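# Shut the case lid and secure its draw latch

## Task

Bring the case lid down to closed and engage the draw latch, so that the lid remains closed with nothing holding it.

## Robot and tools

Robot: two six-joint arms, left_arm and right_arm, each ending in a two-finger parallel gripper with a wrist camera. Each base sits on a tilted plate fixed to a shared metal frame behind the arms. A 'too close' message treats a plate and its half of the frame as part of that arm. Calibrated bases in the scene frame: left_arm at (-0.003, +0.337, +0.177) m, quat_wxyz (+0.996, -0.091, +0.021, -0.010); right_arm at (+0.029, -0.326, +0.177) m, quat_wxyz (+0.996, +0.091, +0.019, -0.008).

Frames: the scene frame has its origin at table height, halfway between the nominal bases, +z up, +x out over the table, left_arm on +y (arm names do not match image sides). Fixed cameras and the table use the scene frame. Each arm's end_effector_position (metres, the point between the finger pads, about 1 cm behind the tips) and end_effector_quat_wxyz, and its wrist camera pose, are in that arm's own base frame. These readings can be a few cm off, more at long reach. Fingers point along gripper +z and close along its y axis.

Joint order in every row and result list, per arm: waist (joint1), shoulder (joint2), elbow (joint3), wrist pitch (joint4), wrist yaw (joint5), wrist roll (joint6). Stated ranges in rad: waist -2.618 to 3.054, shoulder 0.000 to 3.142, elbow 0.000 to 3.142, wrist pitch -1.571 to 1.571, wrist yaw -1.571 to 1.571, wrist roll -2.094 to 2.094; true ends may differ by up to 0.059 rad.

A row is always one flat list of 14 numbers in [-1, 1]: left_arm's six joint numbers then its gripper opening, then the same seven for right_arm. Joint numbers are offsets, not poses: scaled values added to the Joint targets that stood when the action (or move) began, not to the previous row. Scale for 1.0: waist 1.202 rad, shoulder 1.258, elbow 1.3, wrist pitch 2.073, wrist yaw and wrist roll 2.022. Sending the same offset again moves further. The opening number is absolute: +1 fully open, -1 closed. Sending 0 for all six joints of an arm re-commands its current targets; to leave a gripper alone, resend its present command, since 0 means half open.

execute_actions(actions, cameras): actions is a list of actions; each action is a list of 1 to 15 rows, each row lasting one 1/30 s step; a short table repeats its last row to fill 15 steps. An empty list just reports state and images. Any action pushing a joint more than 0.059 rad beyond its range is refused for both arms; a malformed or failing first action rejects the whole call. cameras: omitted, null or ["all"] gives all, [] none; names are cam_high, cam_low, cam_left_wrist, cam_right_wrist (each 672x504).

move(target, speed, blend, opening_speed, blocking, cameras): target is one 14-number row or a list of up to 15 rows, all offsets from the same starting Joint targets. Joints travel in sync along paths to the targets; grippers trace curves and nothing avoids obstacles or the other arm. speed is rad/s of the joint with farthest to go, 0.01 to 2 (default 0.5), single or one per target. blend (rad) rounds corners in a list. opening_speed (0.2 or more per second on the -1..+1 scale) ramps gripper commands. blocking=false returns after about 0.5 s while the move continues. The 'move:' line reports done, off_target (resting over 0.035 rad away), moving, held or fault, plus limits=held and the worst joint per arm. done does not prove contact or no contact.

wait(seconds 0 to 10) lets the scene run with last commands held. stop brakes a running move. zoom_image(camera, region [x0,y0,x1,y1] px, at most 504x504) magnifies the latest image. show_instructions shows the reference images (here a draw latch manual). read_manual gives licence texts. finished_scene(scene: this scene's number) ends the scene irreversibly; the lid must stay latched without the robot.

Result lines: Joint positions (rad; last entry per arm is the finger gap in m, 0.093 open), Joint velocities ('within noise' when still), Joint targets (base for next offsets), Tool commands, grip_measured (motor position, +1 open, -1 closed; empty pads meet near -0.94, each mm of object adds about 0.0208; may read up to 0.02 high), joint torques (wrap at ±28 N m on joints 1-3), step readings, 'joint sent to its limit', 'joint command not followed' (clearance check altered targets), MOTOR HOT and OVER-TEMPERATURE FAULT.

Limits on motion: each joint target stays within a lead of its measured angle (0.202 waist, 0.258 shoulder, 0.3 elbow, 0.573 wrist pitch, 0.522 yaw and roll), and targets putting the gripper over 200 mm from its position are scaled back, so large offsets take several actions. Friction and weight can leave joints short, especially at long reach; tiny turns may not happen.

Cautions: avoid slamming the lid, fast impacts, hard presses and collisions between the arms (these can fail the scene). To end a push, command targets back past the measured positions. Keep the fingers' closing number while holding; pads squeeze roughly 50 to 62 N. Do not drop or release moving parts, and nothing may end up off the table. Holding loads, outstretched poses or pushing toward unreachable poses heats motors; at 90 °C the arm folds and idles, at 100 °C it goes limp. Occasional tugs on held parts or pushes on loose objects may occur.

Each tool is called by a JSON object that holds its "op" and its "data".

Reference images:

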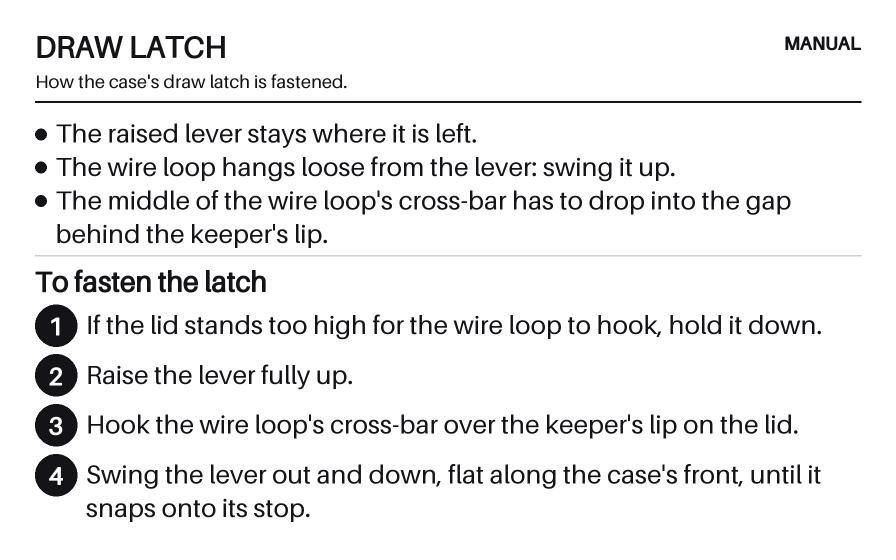

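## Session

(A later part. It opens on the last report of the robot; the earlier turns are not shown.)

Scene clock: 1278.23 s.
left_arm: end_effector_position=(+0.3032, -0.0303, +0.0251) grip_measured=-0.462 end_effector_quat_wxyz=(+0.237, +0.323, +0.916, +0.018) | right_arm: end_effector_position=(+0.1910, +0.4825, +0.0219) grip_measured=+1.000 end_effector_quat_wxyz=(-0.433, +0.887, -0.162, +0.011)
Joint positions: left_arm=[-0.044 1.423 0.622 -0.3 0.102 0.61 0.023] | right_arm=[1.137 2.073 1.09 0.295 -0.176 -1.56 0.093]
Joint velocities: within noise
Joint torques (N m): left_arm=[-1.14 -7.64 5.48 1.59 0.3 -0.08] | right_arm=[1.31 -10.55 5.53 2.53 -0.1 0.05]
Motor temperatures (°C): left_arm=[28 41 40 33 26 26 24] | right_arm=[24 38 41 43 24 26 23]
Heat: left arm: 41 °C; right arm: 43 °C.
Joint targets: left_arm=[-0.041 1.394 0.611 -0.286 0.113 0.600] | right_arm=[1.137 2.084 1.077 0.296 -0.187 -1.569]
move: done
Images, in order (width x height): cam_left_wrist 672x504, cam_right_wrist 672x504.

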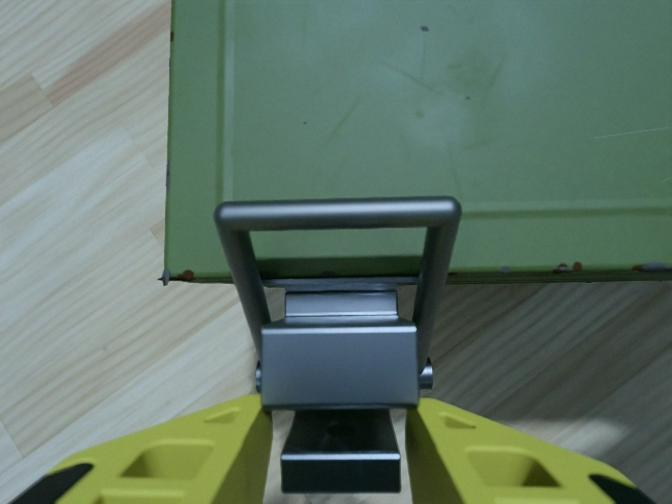

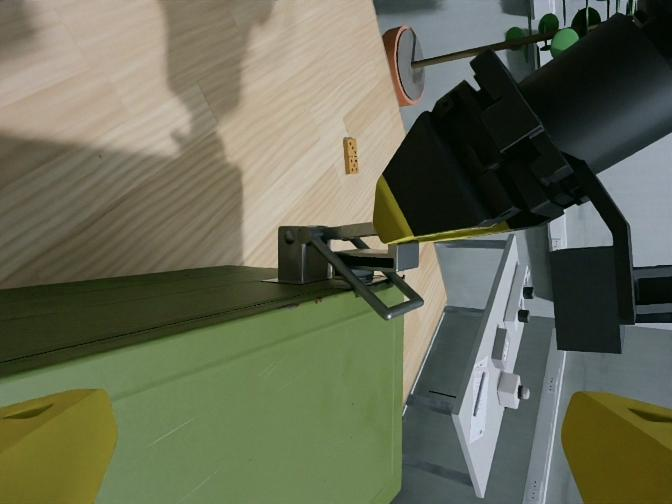

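{"op": "move", "data": {"target": [[0,0,0,0,0,0,-0.25,0,0,0,0,0,0,1],[0.0108,-0.0143,-0.0031,-0.0212,0.0049,0,-0.25,0,0,0,0,0,0,1]], "speed": 0.2, "opening_speed": 0.5, "cameras": ["cam_left_wrist"]}}

Scene clock: 1290.70 s.
left_arm: end_effector_position=(+0.2984, -0.0290, +0.0264) grip_measured=-0.252 end_effector_quat_wxyz=(+0.235, +0.320, +0.918, +0.013) | right_arm: end_effector_position=(+0.1910, +0.4825, +0.0219) grip_measured=+1.000 end_effector_quat_wxyz=(-0.433, +0.887, -0.162, +0.011)
Joint positions: left_arm=[-0.034 1.404 0.616 -0.321 0.112 0.61 0.033] | right_arm=[1.137 2.073 1.09 0.295 -0.176 -1.56 0.093]
Joint velocities: within noise
Joint torques (N m): left_arm=[-0.84 -7.39 5.76 1.32 0.31 -0.09] | right_arm=[1.32 -10.55 5.53 2.53 -0.1 0.05]
Motor temperatures (°C): left_arm=[28 41 40 32 26 26 25] | right_arm=[24 38 41 43 24 26 23]
Heat: left arm: 41 °C; right arm: 43 °C.
Joint targets: left_arm=[-0.028 1.376 0.607 -0.330 0.122 0.600] | right_arm=[1.137 2.084 1.077 0.296 -0.187 -1.569]
move: done
Images, in order (width x height): cam_left_wrist 672x504.

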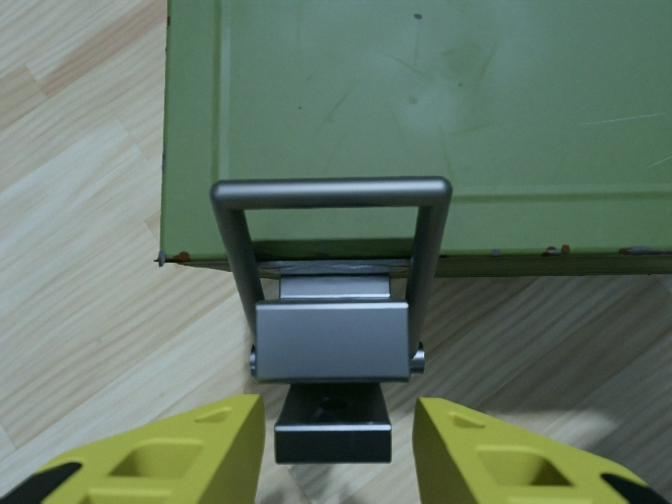

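{"op": "move", "data": {"target": [0,0,0,0,0,0,-0.75,0,0,0,0,0,0,1], "opening_speed": 0.3, "cameras": ["cam_left_wrist","cam_right_wrist"]}}

{"op": "zoom_image", "data": {"camera": "cam_right_wrist", "region": [260, 90, 520, 310]}}

Scene clock: 1298.40 s.
left_arm: end_effector_position=(+0.2984, -0.0281, +0.0264) grip_measured=-0.627 end_effector_quat_wxyz=(+0.235, +0.317, +0.919, +0.013) | right_arm: end_effector_position=(+0.1910, +0.4825, +0.0219) grip_measured=+1.000 end_effector_quat_wxyz=(-0.433, +0.887, -0.162, +0.012)
Joint positions: left_arm=[-0.031 1.404 0.616 -0.321 0.112 0.607 0.015] | right_arm=[1.137 2.073 1.09 0.295 -0.176 -1.56 0.093]
Joint velocities: within noise
Joint torques (N m): left_arm=[-1.1 -7.38 5.75 1.3 0.3 -0.06] | right_arm=[1.31 -10.55 5.53 2.53 -0.1 0.05]
Motor temperatures (°C): left_arm=[28 41 40 32 26 26 25] | right_arm=[24 38 41 43 24 26 23]
Heat: left arm: 41 °C; right arm: 43 °C.
Joint targets: left_arm=[-0.028 1.376 0.607 -0.330 0.122 0.600] | right_arm=[1.137 2.084 1.077 0.296 -0.187 -1.570]
move: done
Images, in order (width x height): cam_left_wrist 672x504, cam_right_wrist 672x504.

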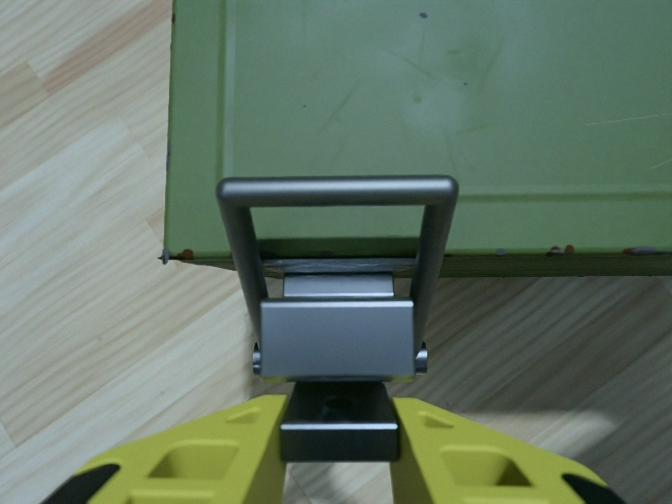

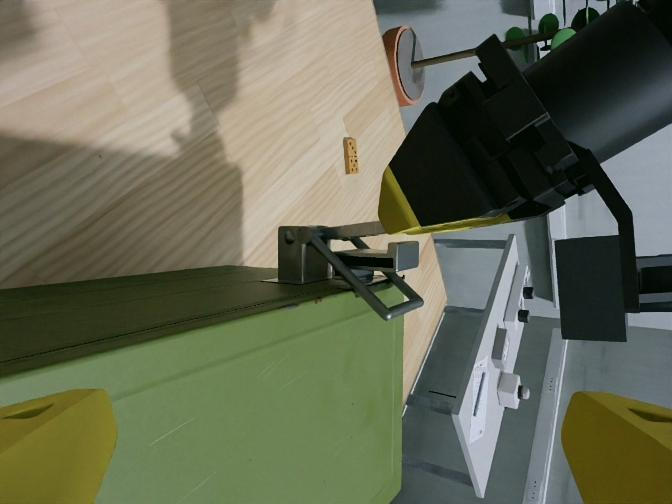

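Scaled by 1.938 from the camera's 672x504 image, which has a finer 960x720 frame.

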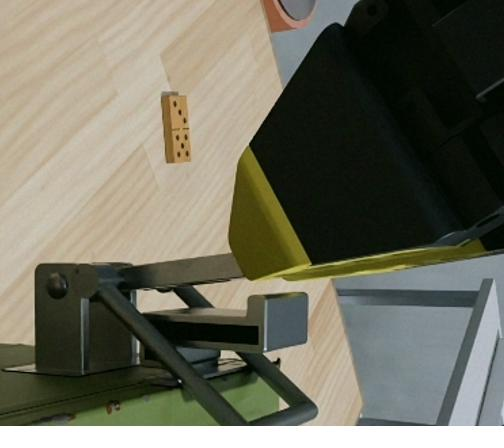

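{"op": "move", "data": {"target": [[0.0815,-0.0588,-0.08,0.0386,0.0351,0.0519,-0.85,0,0,0,0,0,0,1]], "speed": 0.2, "cameras": ["cam_left_wrist","cam_right_wrist"]}}

{"op": "zoom_image", "data": {"camera": "cam_right_wrist", "region": [260, 90, 520, 310]}}

Scene clock: 1333.63 s.
left_arm: end_effector_position=(+0.2889, -0.0200, +0.0245) grip_measured=-0.627 end_effector_quat_wxyz=(+0.275, +0.321, +0.906, -0.006) | right_arm: end_effector_position=(+0.1910, +0.4825, +0.0219) grip_measured=+1.000 end_effector_quat_wxyz=(-0.433, +0.887, -0.162, +0.012)
Joint positions: left_arm=[0.057 1.336 0.514 -0.231 0.218 0.68 0.015] | right_arm=[1.137 2.073 1.09 0.295 -0.176 -1.56 0.093]
Joint velocities: within noise
Joint torques (N m): left_arm=[-0.06 -7.32 5.44 1.25 0.02 0.27] | right_arm=[1.31 -10.55 5.53 2.52 -0.1 0.05]
Motor temperatures (°C): left_arm=[27 43 39 31 26 26 26] | right_arm=[24 39 41 43 24 26 23]
Heat: left arm: 43 °C; right arm: 43 °C.
Joint targets: left_arm=[0.070 1.302 0.503 -0.250 0.194 0.705] | right_arm=[1.137 2.084 1.077 0.296 -0.187 -1.570]
move: done
Images, in order (width x height): cam_left_wrist 672x504, cam_right_wrist 672x504.

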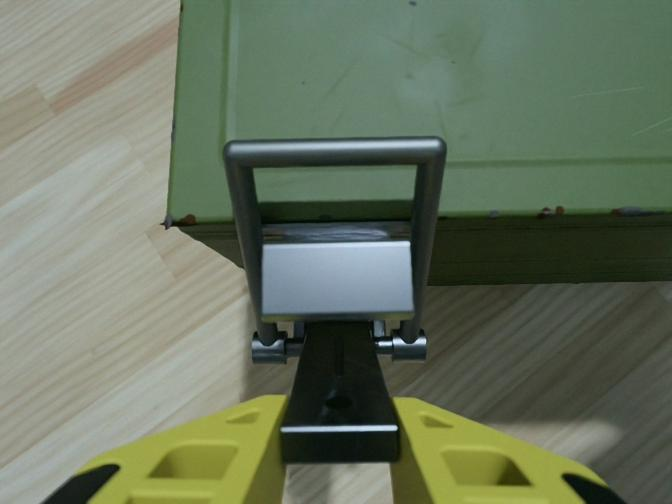

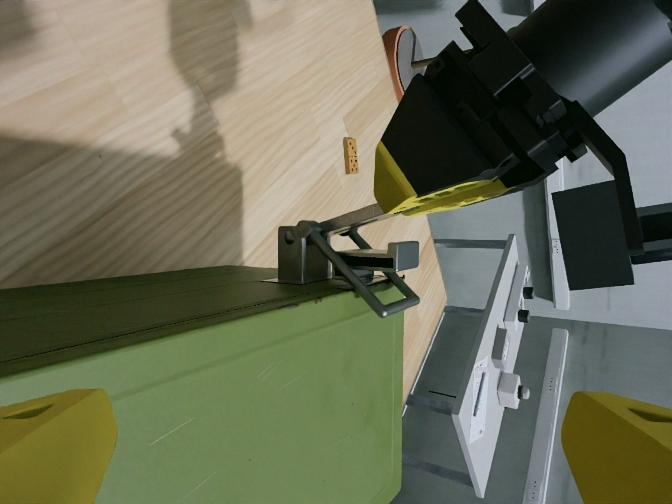

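Scaled by 1.938 from the camera's 672x504 image, which has a finer 960x720 frame.

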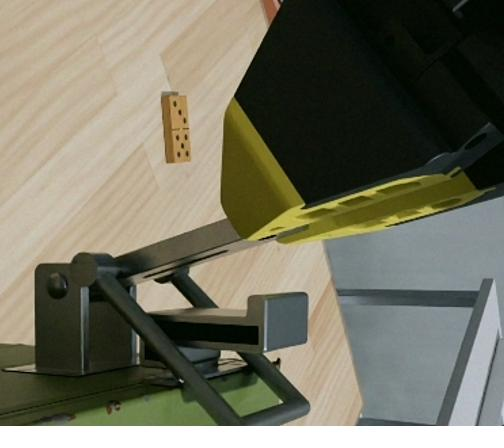

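{"op": "move", "data": {"target": [[0.1165,-0.0135,-0.1085,0.0651,0.0554,0.0569,-0.85,0,0,0,0,0,0,1]], "speed": 0.2, "cameras": ["cam_left_wrist","cam_right_wrist"]}}

{"op": "zoom_image", "data": {"camera": "cam_right_wrist", "region": [260, 90, 520, 310]}}

Scene clock: 1337.70 s.
left_arm: end_effector_position=(+0.2773, -0.0092, +0.0185) grip_measured=-0.627 end_effector_quat_wxyz=(+0.331, +0.326, +0.885, -0.028) | right_arm: end_effector_position=(+0.1910, +0.4825, +0.0219) grip_measured=+1.000 end_effector_quat_wxyz=(-0.433, +0.887, -0.162, +0.012)
Joint positions: left_arm=[0.194 1.286 0.384 -0.092 0.38 0.787 0.015] | right_arm=[1.137 2.073 1.09 0.295 -0.176 -1.56 0.093]
Joint velocities: within noise
Joint torques (N m): left_arm=[0.27 -3.82 4.05 1.21 -0.41 0.38] | right_arm=[1.31 -10.56 5.52 2.53 -0.1 0.05]
Motor temperatures (°C): left_arm=[27 42 39 31 26 26 26] | right_arm=[24 39 41 43 24 26 23]
Heat: left arm: 42 °C; right arm: 43 °C.
Joint targets: left_arm=[0.210 1.285 0.362 -0.115 0.306 0.820] | right_arm=[1.137 2.084 1.077 0.296 -0.187 -1.570]
move: off_target (left_arm); left_arm: the wrist yaw is farthest, 0.074 rad from its target
Images, in order (width x height): cam_left_wrist 672x504, cam_right_wrist 672x504.

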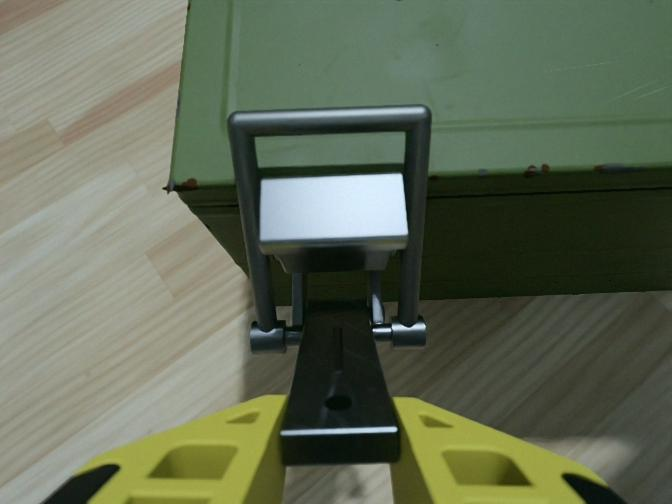

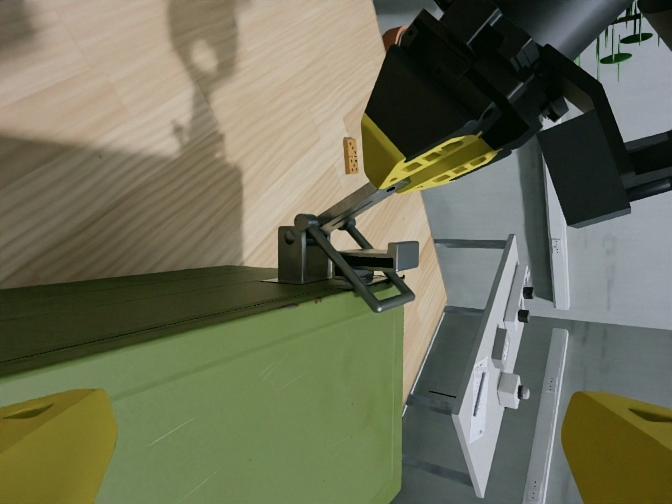

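Scaled by 1.938 from the camera's 672x504 image, which has a finer 960x720 frame.

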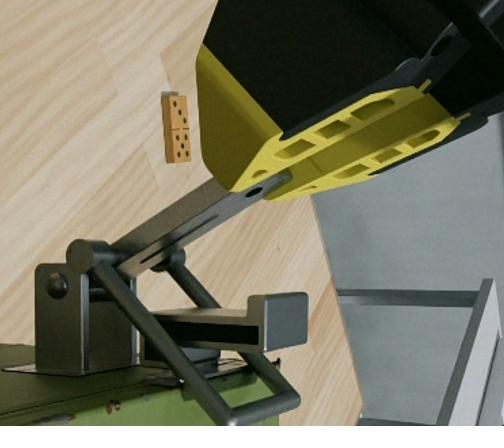

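{"op": "move", "data": {"target": [[0.104,0.1153,-0.0823,0.1158,0.0564,0.0495,-0.9,0,0,0,0,0,0,1]], "speed": 0.2, "cameras": ["cam_left_wrist","cam_right_wrist"]}}

{"op": "zoom_image", "data": {"camera": "cam_right_wrist", "region": [260, 90, 520, 310]}}

Scene clock: 1344.93 s.
left_arm: end_effector_position=(+0.2703, +0.0130, -0.0081) grip_measured=-0.627 end_effector_quat_wxyz=(+0.360, +0.321, +0.876, -0.023) | right_arm: end_effector_position=(+0.1910, +0.4825, +0.0219) grip_measured=+1.000 end_effector_quat_wxyz=(-0.433, +0.887, -0.162, +0.012)
Joint positions: left_arm=[0.338 1.405 0.278 0.142 0.477 0.895 0.015] | right_arm=[1.137 2.073 1.09 0.295 -0.176 -1.56 0.093]
Joint velocities: within noise
Joint torques (N m): left_arm=[-1.35 -1.72 2.74 1.25 -0.22 0.31] | right_arm=[1.31 -10.55 5.52 2.53 -0.1 0.05]
Motor temperatures (°C): left_arm=[27 41 38 31 27 26 26] | right_arm=[24 39 41 44 24 26 23]
Heat: left arm: 41 °C; right arm: 44 °C.
Joint targets: left_arm=[0.335 1.430 0.255 0.125 0.420 0.920] | right_arm=[1.137 2.084 1.077 0.296 -0.187 -1.570]
move: off_target (left_arm); left_arm: the wrist yaw is farthest, 0.057 rad from its target
Images, in order (width x height): cam_left_wrist 672x504, cam_right_wrist 672x504.

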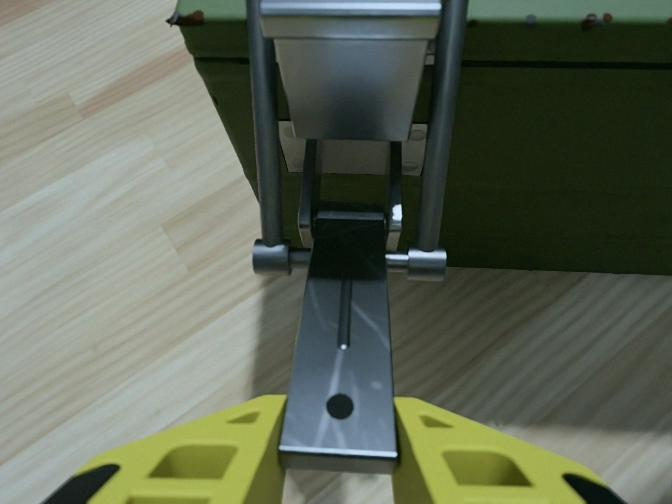

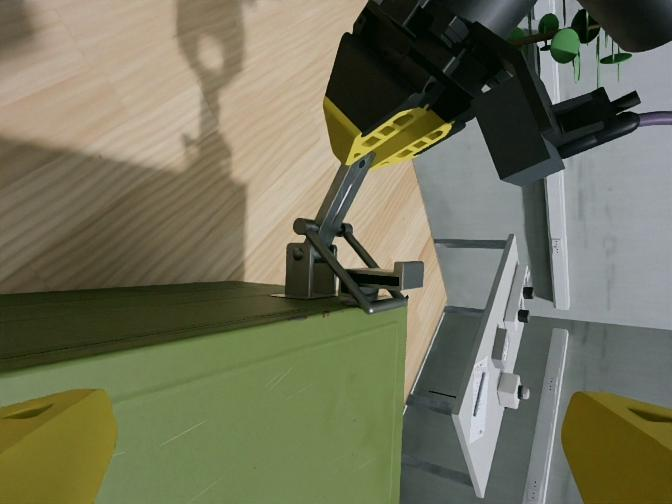

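Scaled by 1.938 from the camera's 672x504 image, which has a finer 960x720 frame.

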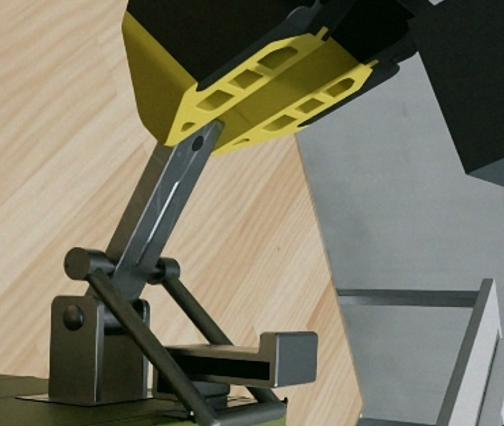

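{"op": "move", "data": {"target": [[-0.0158,0.0739,-0.0192,0.041,-0.0183,-0.003,-0.9,0,0,0,0,0,0,1]], "speed": 0.15, "cameras": ["cam_left_wrist","cam_right_wrist"]}}

{"op": "zoom_image", "data": {"camera": "cam_right_wrist", "region": [260, 90, 520, 310]}}

Scene clock: 1357.67 s.
left_arm: end_effector_position=(+0.2642, +0.0215, -0.0306) grip_measured=-0.627 end_effector_quat_wxyz=(+0.332, +0.312, +0.890, -0.005) | right_arm: end_effector_position=(+0.1910, +0.4825, +0.0219) grip_measured=+1.000 end_effector_quat_wxyz=(-0.433, +0.887, -0.162, +0.012)
Joint positions: left_arm=[0.338 1.5 0.253 0.231 0.411 0.895 0.015] | right_arm=[1.137 2.073 1.09 0.295 -0.176 -1.56 0.093]
Joint velocities: within noise
Joint torques (N m): left_arm=[-3.04 -2.17 2.13 1.17 0.05 0.23] | right_arm=[1.29 -10.56 5.53 2.52 -0.1 0.05]
Motor temperatures (°C): left_arm=[27 39 38 32 27 26 26] | right_arm=[24 39 41 44 24 26 23]
Heat: left arm: 39 °C; right arm: 44 °C.
Joint targets: left_arm=[0.316 1.523 0.230 0.210 0.383 0.914] | right_arm=[1.137 2.084 1.077 0.296 -0.187 -1.570]
move: done
Images, in order (width x height): cam_left_wrist 672x504, cam_right_wrist 672x504.

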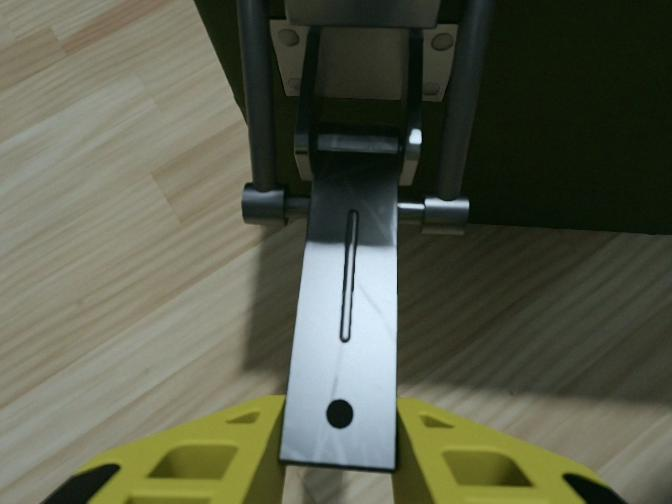

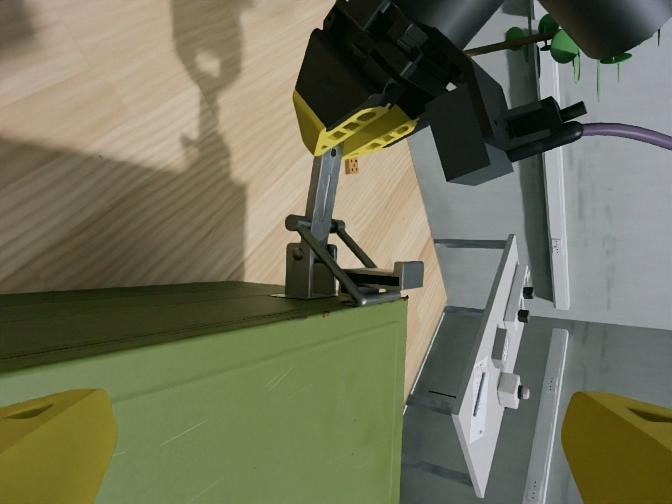

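Scaled by 1.938 from the camera's 672x504 image, which has a finer 960x720 frame.

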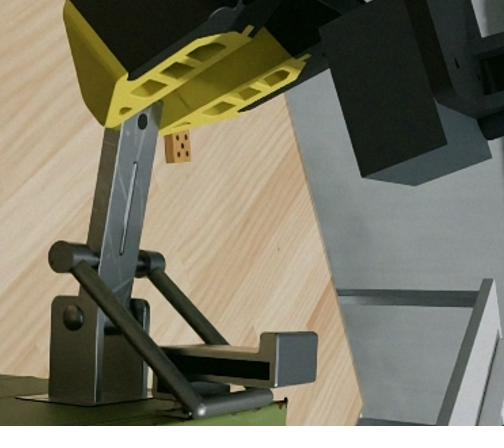

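{"op": "move", "data": {"target": [[0.0932,0.1638,0.0223,0.0724,0.0752,0.0618,-0.9,0,0,0,0,0,0,1]], "speed": 0.15, "cameras": ["cam_left_wrist","cam_right_wrist"]}}

{"op": "zoom_image", "data": {"camera": "cam_right_wrist", "region": [260, 90, 520, 310]}}

Scene clock: 1381.53 s.
left_arm: end_effector_position=(+0.2645, +0.0252, -0.0519) grip_measured=-0.627 end_effector_quat_wxyz=(+0.352, +0.325, +0.877, -0.038) | right_arm: end_effector_position=(+0.1910, +0.4825, +0.0219) grip_measured=+1.000 end_effector_quat_wxyz=(-0.433, +0.887, -0.162, +0.012)
Joint positions: left_arm=[0.428 1.709 0.257 0.388 0.541 0.995 0.015] | right_arm=[1.137 2.073 1.09 0.295 -0.176 -1.56 0.093]
Joint velocities: within noise
Joint torques (N m): left_arm=[-1.2 -3.1 3.1 0.95 0.32 0.5] | right_arm=[1.31 -10.56 5.53 2.53 -0.1 0.05]
Motor temperatures (°C): left_arm=[28 37 36 32 26 26 26] | right_arm=[24 39 41 44 24 26 23]
Heat: left arm: 37 °C; right arm: 44 °C.
Joint targets: left_arm=[0.429 1.729 0.259 0.360 0.535 1.039] | right_arm=[1.137 2.084 1.077 0.296 -0.187 -1.570]
move: off_target (left_arm); left_arm: the wrist roll is farthest, 0.044 rad from its target
Images, in order (width x height): cam_left_wrist 672x504, cam_right_wrist 672x504.

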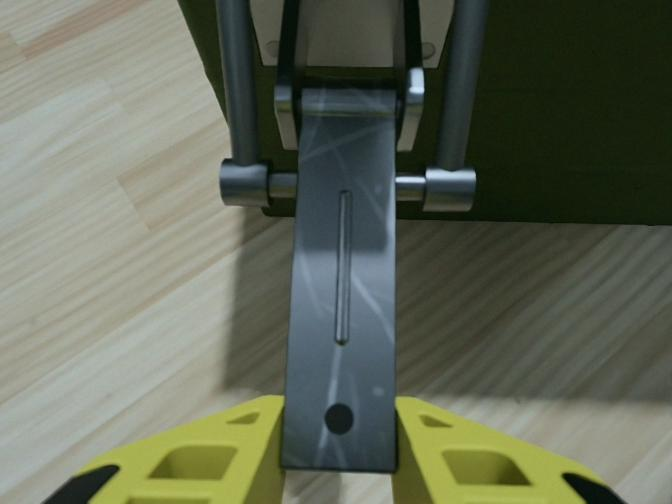

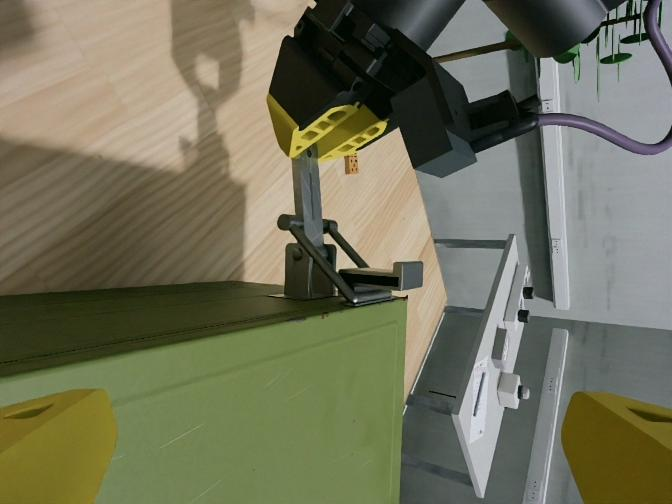

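Scaled by 1.938 from the camera's 672x504 image, which has a finer 960x720 frame.

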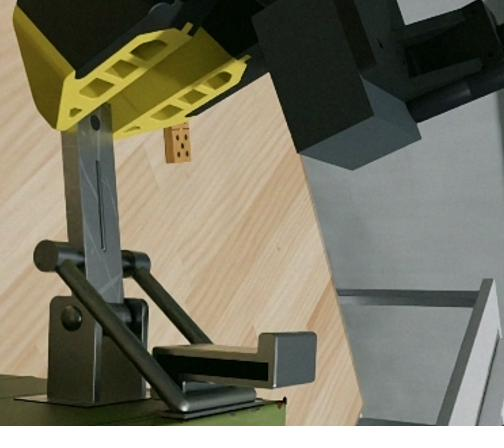

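{"op": "move", "data": {"target": [[0.0175,0.1566,0.0123,0.1109,0.0331,0.0054,-0.9,0,0,0,0,0,0,1]], "speed": 0.15, "cameras": ["cam_left_wrist","cam_right_wrist"]}}

{"op": "zoom_image", "data": {"camera": "cam_right_wrist", "region": [260, 90, 520, 310]}}

Scene clock: 1395.73 s.
left_arm: end_effector_position=(+0.2696, +0.0252, -0.0712) grip_measured=-0.627 end_effector_quat_wxyz=(+0.372, +0.332, +0.865, -0.049) | right_arm: end_effector_position=(+0.1910, +0.4825, +0.0219) grip_measured=+1.000 end_effector_quat_wxyz=(-0.433, +0.887, -0.162, +0.012)
Joint positions: left_arm=[0.453 1.906 0.263 0.586 0.602 1.023 0.015] | right_arm=[1.137 2.073 1.09 0.295 -0.176 -1.56 0.093]
Joint velocities: within noise
Joint torques (N m): left_arm=[-1.66 -3.77 2.95 1.32 0.39 0.32] | right_arm=[1.31 -10.55 5.53 2.53 -0.1 0.05]
Motor temperatures (°C): left_arm=[28 36 36 31 26 26 26] | right_arm=[24 40 41 44 24 26 23]
Heat: left arm: 36 °C; right arm: 44 °C.
Joint targets: left_arm=[0.449 1.926 0.275 0.590 0.602 1.050] | right_arm=[1.137 2.084 1.077 0.296 -0.187 -1.570]
move: done
Images, in order (width x height): cam_left_wrist 672x504, cam_right_wrist 672x504.

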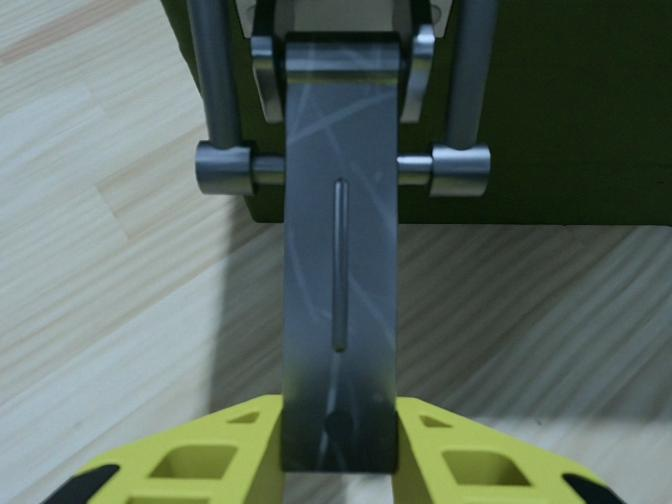

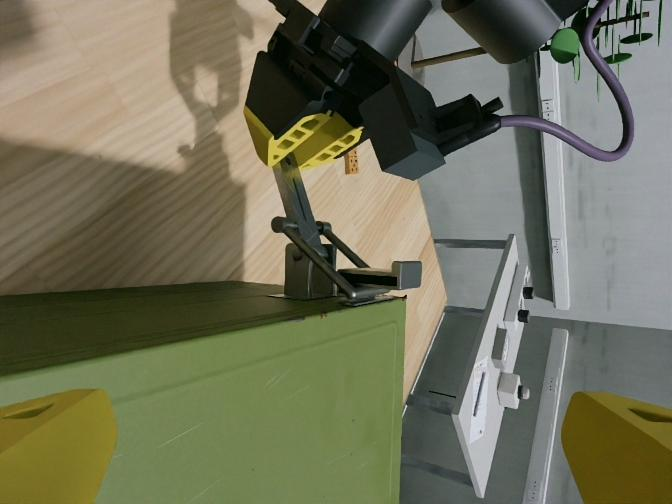

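Scaled by 1.938 from the camera's 672x504 image, which has a finer 960x720 frame.

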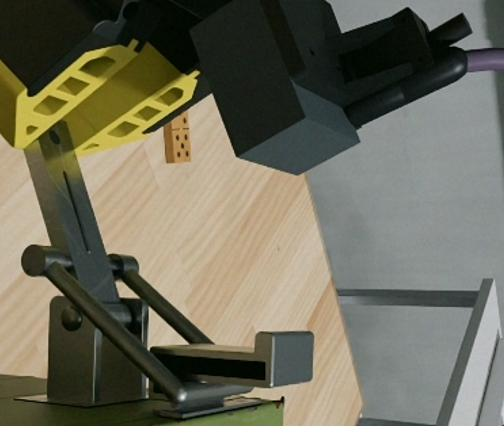

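{"op": "move", "data": {"target": [[-0.0058,0.1693,0.0192,0.1182,0.0297,-0.0198,-0.9,0,0,0,0,0,0,1]], "speed": 0.15, "cameras": ["cam_left_wrist","cam_right_wrist"]}}

{"op": "zoom_image", "data": {"camera": "cam_right_wrist", "region": [240, 90, 500, 310]}}

Scene clock: 1408.97 s.
left_arm: end_effector_position=(+0.2825, +0.0212, -0.0863) grip_measured=-0.627 end_effector_quat_wxyz=(+0.409, +0.336, +0.847, -0.059) | right_arm: end_effector_position=(+0.1910, +0.4825, +0.0219) grip_measured=+1.000 end_effector_quat_wxyz=(-0.433, +0.887, -0.162, +0.012)
Joint positions: left_arm=[0.453 2.116 0.286 0.83 0.671 1.005 0.015] | right_arm=[1.137 2.073 1.09 0.295 -0.176 -1.56 0.093]
Joint velocities: within noise
Joint torques (N m): left_arm=[-2.37 -4.12 2 1.43 0.33 0.08] | right_arm=[1.31 -10.55 5.52 2.52 -0.1 0.04]
Motor temperatures (°C): left_arm=[28 36 36 32 27 26 26] | right_arm=[24 40 41 44 24 26 23]
Heat: left arm: 36 °C; right arm: 44 °C.
Joint targets: left_arm=[0.443 2.139 0.300 0.836 0.662 1.010] | right_arm=[1.137 2.084 1.077 0.296 -0.187 -1.570]
move: done
Images, in order (width x height): cam_left_wrist 672x504, cam_right_wrist 672x504.

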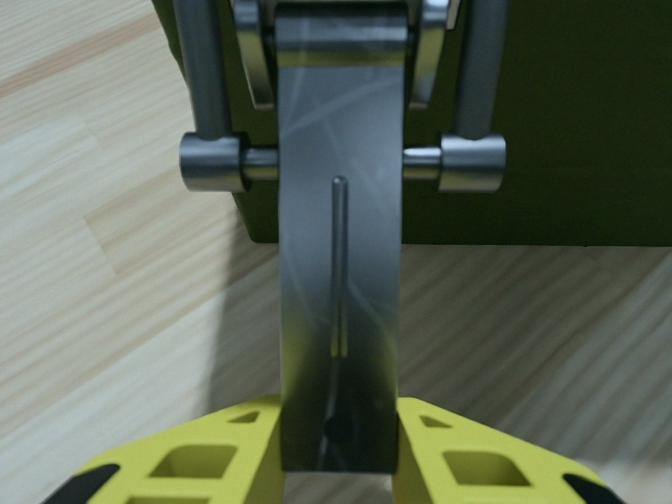

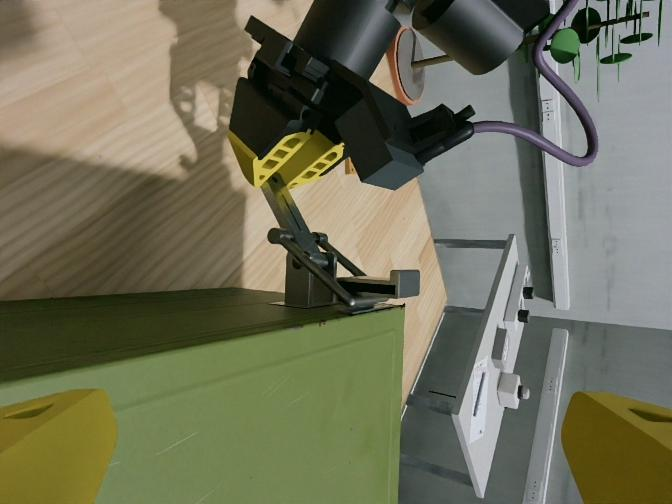

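Scaled by 1.938 from the camera's 672x504 image, which has a finer 960x720 frame.

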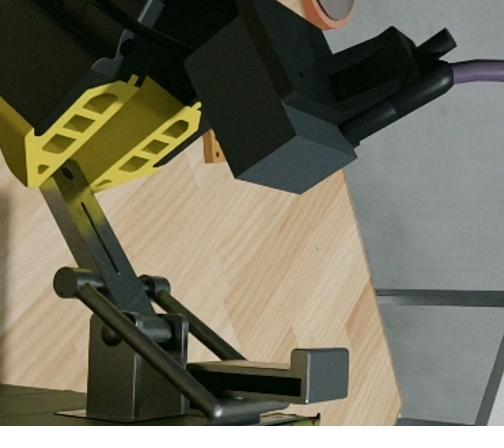

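{"op": "move", "data": {"target": [[0.0025,0.1407,0.0269,0.0719,0.0148,-0.0049,-0.95,0,0,0,0,0,0,1]], "speed": 0.12, "cameras": ["cam_left_wrist","cam_right_wrist"]}}

{"op": "zoom_image", "data": {"camera": "cam_right_wrist", "region": [240, 90, 500, 310]}}

Scene clock: 1426.70 s.
left_arm: end_effector_position=(+0.2932, +0.0165, -0.0975) grip_measured=-0.627 end_effector_quat_wxyz=(+0.442, +0.339, +0.828, -0.071) | right_arm: end_effector_position=(+0.1910, +0.4825, +0.0219) grip_measured=+1.000 end_effector_quat_wxyz=(-0.433, +0.887, -0.162, +0.012)
Joint positions: left_arm=[0.453 2.286 0.323 1.015 0.74 0.982 0.015] | right_arm=[1.137 2.073 1.09 0.295 -0.176 -1.56 0.093]
Joint velocities: within noise
Joint torques (N m): left_arm=[-2.17 -3.89 1.01 1.06 -0.05 0.21] | right_arm=[1.29 -10.55 5.53 2.53 -0.1 0.04]
Motor temperatures (°C): left_arm=[28 36 35 32 27 26 27] | right_arm=[24 40 41 44 24 26 23]
Heat: left arm: 36 °C; right arm: 44 °C.
Joint targets: left_arm=[0.446 2.316 0.335 0.985 0.692 1.000] | right_arm=[1.137 2.084 1.077 0.296 -0.187 -1.570]
move: off_target (left_arm); left_arm: the wrist yaw is farthest, 0.048 rad from its target
Images, in order (width x height): cam_left_wrist 672x504, cam_right_wrist 672x504.

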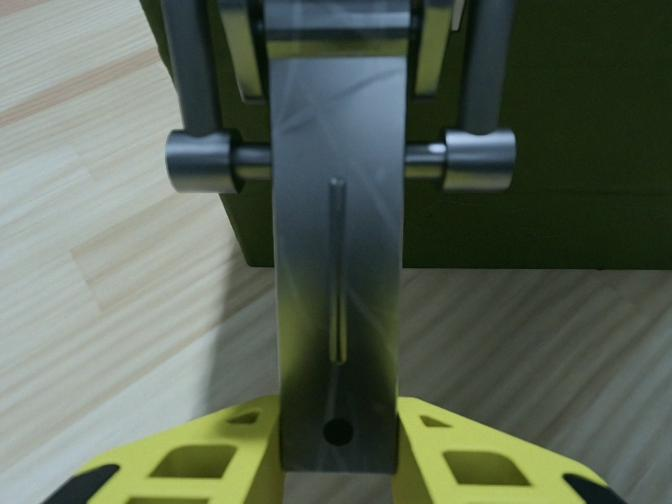

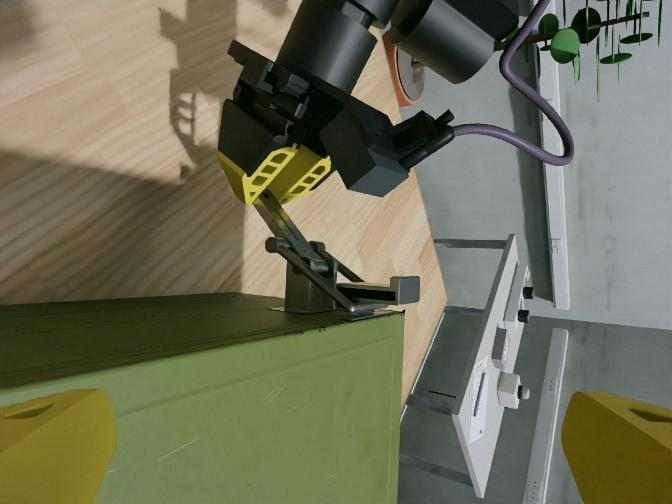

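Scaled by 1.938 from the camera's 672x504 image, which has a finer 960x720 frame.

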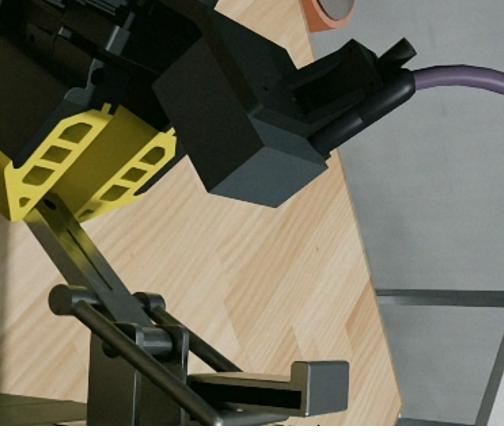

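{"op": "move", "data": {"target": [[-0.005,0.1216,0.04,0.0772,0.0213,-0.0223,-1,0,0,0,0,0,0,1]], "speed": 0.12, "cameras": ["cam_left_wrist","cam_right_wrist"]}}

{"op": "zoom_image", "data": {"camera": "cam_right_wrist", "region": [220, 100, 480, 320]}}

Scene clock: 1445.13 s.
left_arm: end_effector_position=(+0.3033, +0.0117, -0.1068) grip_measured=-0.627 end_effector_quat_wxyz=(+0.476, +0.337, +0.808, -0.088) | right_arm: end_effector_position=(+0.1910, +0.4825, +0.0219) grip_measured=+1.000 end_effector_quat_wxyz=(-0.433, +0.887, -0.162, +0.012)
Joint positions: left_arm=[0.453 2.439 0.372 1.18 0.813 0.939 0.015] | right_arm=[1.137 2.073 1.09 0.295 -0.176 -1.56 0.093]
Joint velocities: within noise
Joint torques (N m): left_arm=[-2.77 -4.3 0.72 1.05 -0.34 0.19] | right_arm=[1.31 -10.55 5.52 2.53 -0.1 0.05]
Motor temperatures (°C): left_arm=[28 36 35 31 26 26 27] | right_arm=[24 40 41 44 24 26 23]
Heat: left arm: 36 °C; right arm: 44 °C.
Joint targets: left_arm=[0.440 2.469 0.387 1.144 0.735 0.955] | right_arm=[1.137 2.084 1.077 0.296 -0.187 -1.570]
move: off_target (left_arm); left_arm: the wrist yaw is farthest, 0.078 rad from its target
Images, in order (width x height): cam_left_wrist 672x504, cam_right_wrist 672x504.

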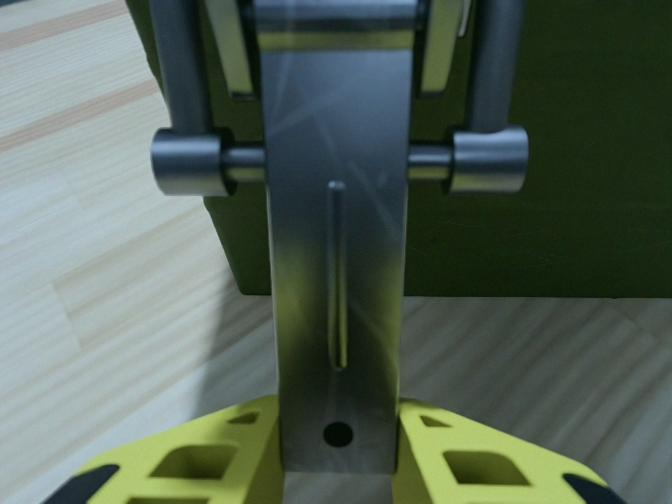

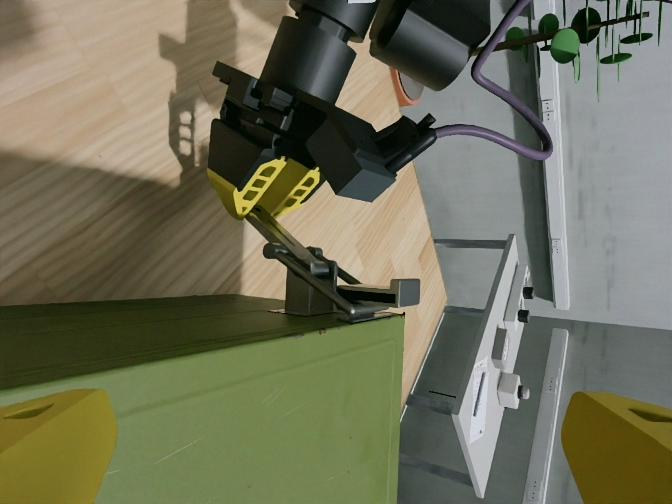

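Scaled by 1.938 from the camera's 672x504 image, which has a finer 960x720 frame.

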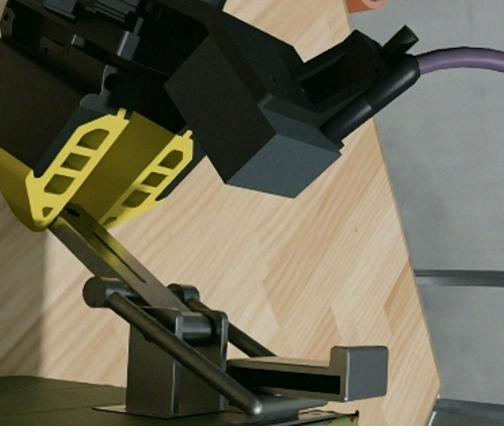

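{"op": "move", "data": {"target": [[-0.0166,0.1041,0.0408,0.0724,-0.0173,-0.0321,-1,0,0,0,0,0,0,1]], "speed": 0.12, "cameras": ["cam_left_wrist","cam_right_wrist"]}}

{"op": "zoom_image", "data": {"camera": "cam_right_wrist", "region": [220, 100, 480, 320]}}

Scene clock: 1460.07 s.
left_arm: end_effector_position=(+0.3146, +0.0033, -0.1170) grip_measured=-0.627 end_effector_quat_wxyz=(+0.498, +0.335, +0.794, -0.098) | right_arm: end_effector_position=(+0.1910, +0.4826, +0.0220) grip_measured=+1.000 end_effector_quat_wxyz=(-0.433, +0.887, -0.162, +0.012)
Joint positions: left_arm=[0.419 2.569 0.425 1.337 0.835 0.865 0.015] | right_arm=[1.137 2.073 1.09 0.295 -0.176 -1.56 0.093]
Joint velocities: within noise
Joint torques (N m): left_arm=[-1.55 -4.62 0.43 1.1 -0.9 0.3] | right_arm=[1.31 -10.55 5.53 2.53 -0.09 0.04]
Motor temperatures (°C): left_arm=[28 36 34 31 27 26 27] | right_arm=[24 41 41 44 24 26 23]
Heat: left arm: 36 °C; right arm: 44 °C.
Joint targets: left_arm=[0.420 2.600 0.440 1.294 0.700 0.890] | right_arm=[1.137 2.084 1.077 0.297 -0.187 -1.570]
move: off_target (left_arm); left_arm: the wrist yaw is farthest, 0.135 rad from its target
Images, in order (width x height): cam_left_wrist 672x504, cam_right_wrist 672x504.

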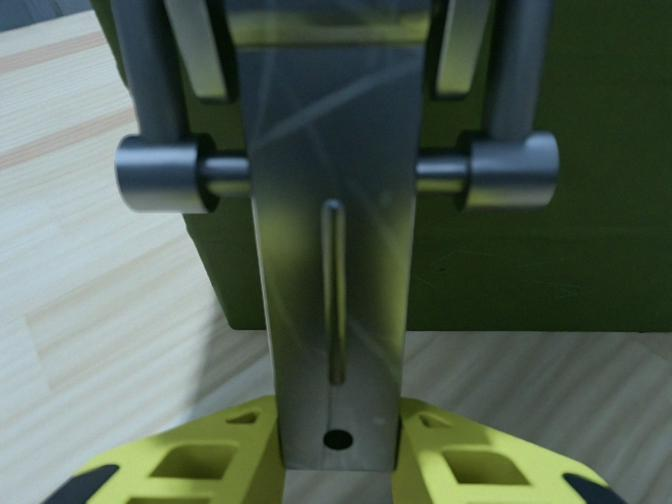

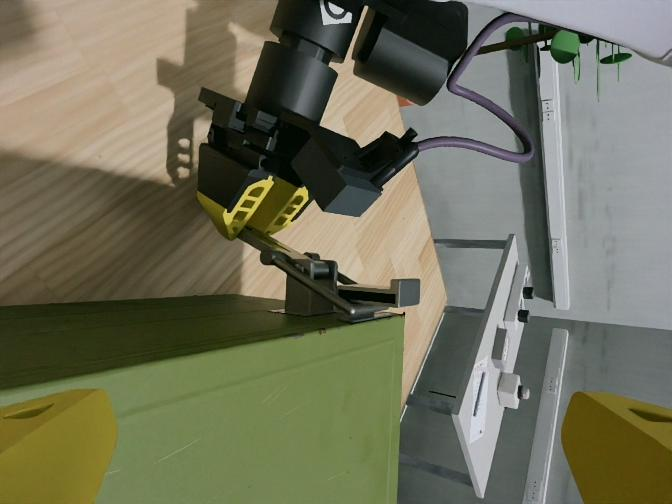

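Scaled by 1.938 from the camera's 672x504 image, which has a finer 960x720 frame.

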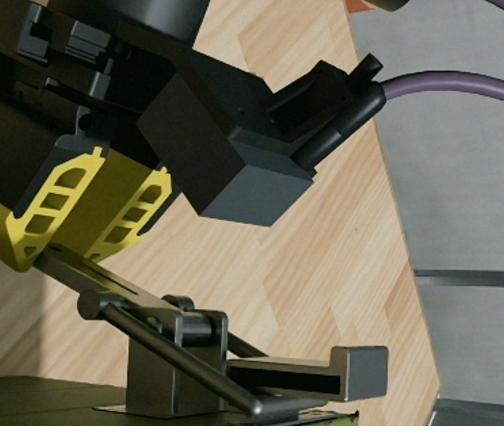

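{"op": "move", "data": {"target": [[-0.0399,0.0397,0.0246,0.0415,0,-0.0371,-1,0,0,0,0,0,0,1]], "speed": 0.12, "cameras": ["cam_left_wrist","cam_right_wrist"]}}

{"op": "zoom_image", "data": {"camera": "cam_right_wrist", "region": [220, 100, 480, 320]}}

Scene clock: 1470.97 s.
left_arm: end_effector_position=(+0.3260, -0.0051, -0.1223) grip_measured=-0.627 end_effector_quat_wxyz=(+0.505, +0.332, +0.790, -0.101) | right_arm: end_effector_position=(+0.1910, +0.4826, +0.0220) grip_measured=+1.000 end_effector_quat_wxyz=(-0.433, +0.887, -0.162, +0.012)
Joint positions: left_arm=[0.368 2.624 0.464 1.411 0.811 0.795 0.015] | right_arm=[1.137 2.073 1.09 0.295 -0.176 -1.56 0.093]
Joint velocities: within noise
Joint torques (N m): left_arm=[-1.43 -5.23 -0.24 1.34 -0.7 0.25] | right_arm=[1.32 -10.55 5.53 2.53 -0.1 0.05]
Motor temperatures (°C): left_arm=[28 36 34 31 27 26 27] | right_arm=[24 41 41 44 24 26 23]
Heat: left arm: 36 °C; right arm: 44 °C.
Joint targets: left_arm=[0.371 2.650 0.472 1.381 0.700 0.815] | right_arm=[1.137 2.084 1.077 0.297 -0.187 -1.570]
move: off_target (left_arm); left_arm: the wrist yaw is farthest, 0.111 rad from its target
Images, in order (width x height): cam_left_wrist 672x504, cam_right_wrist 672x504.

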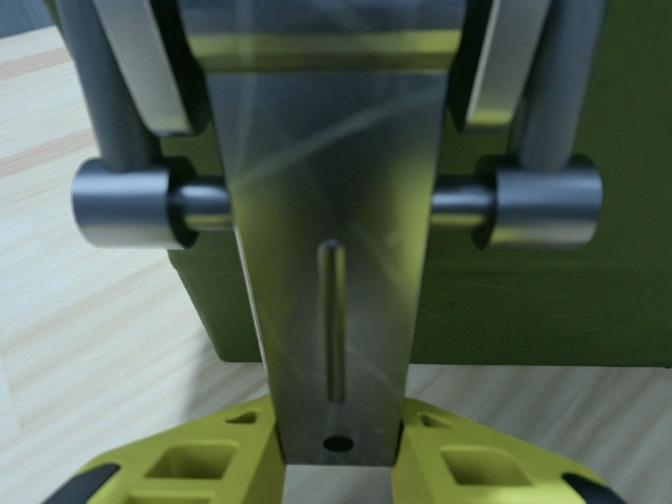

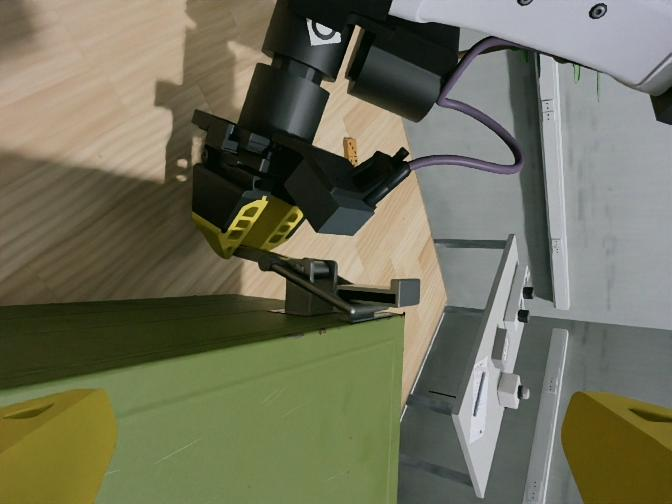

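Scaled by 1.938 from the camera's 672x504 image, which has a finer 960x720 frame.

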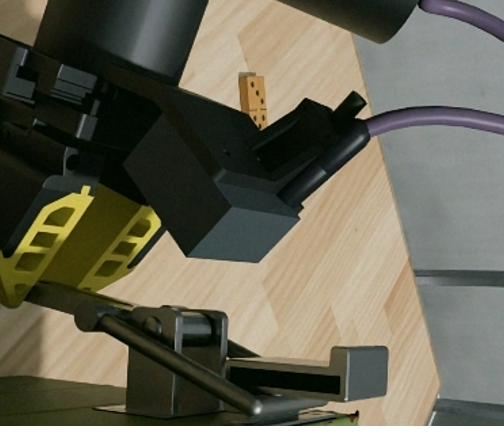

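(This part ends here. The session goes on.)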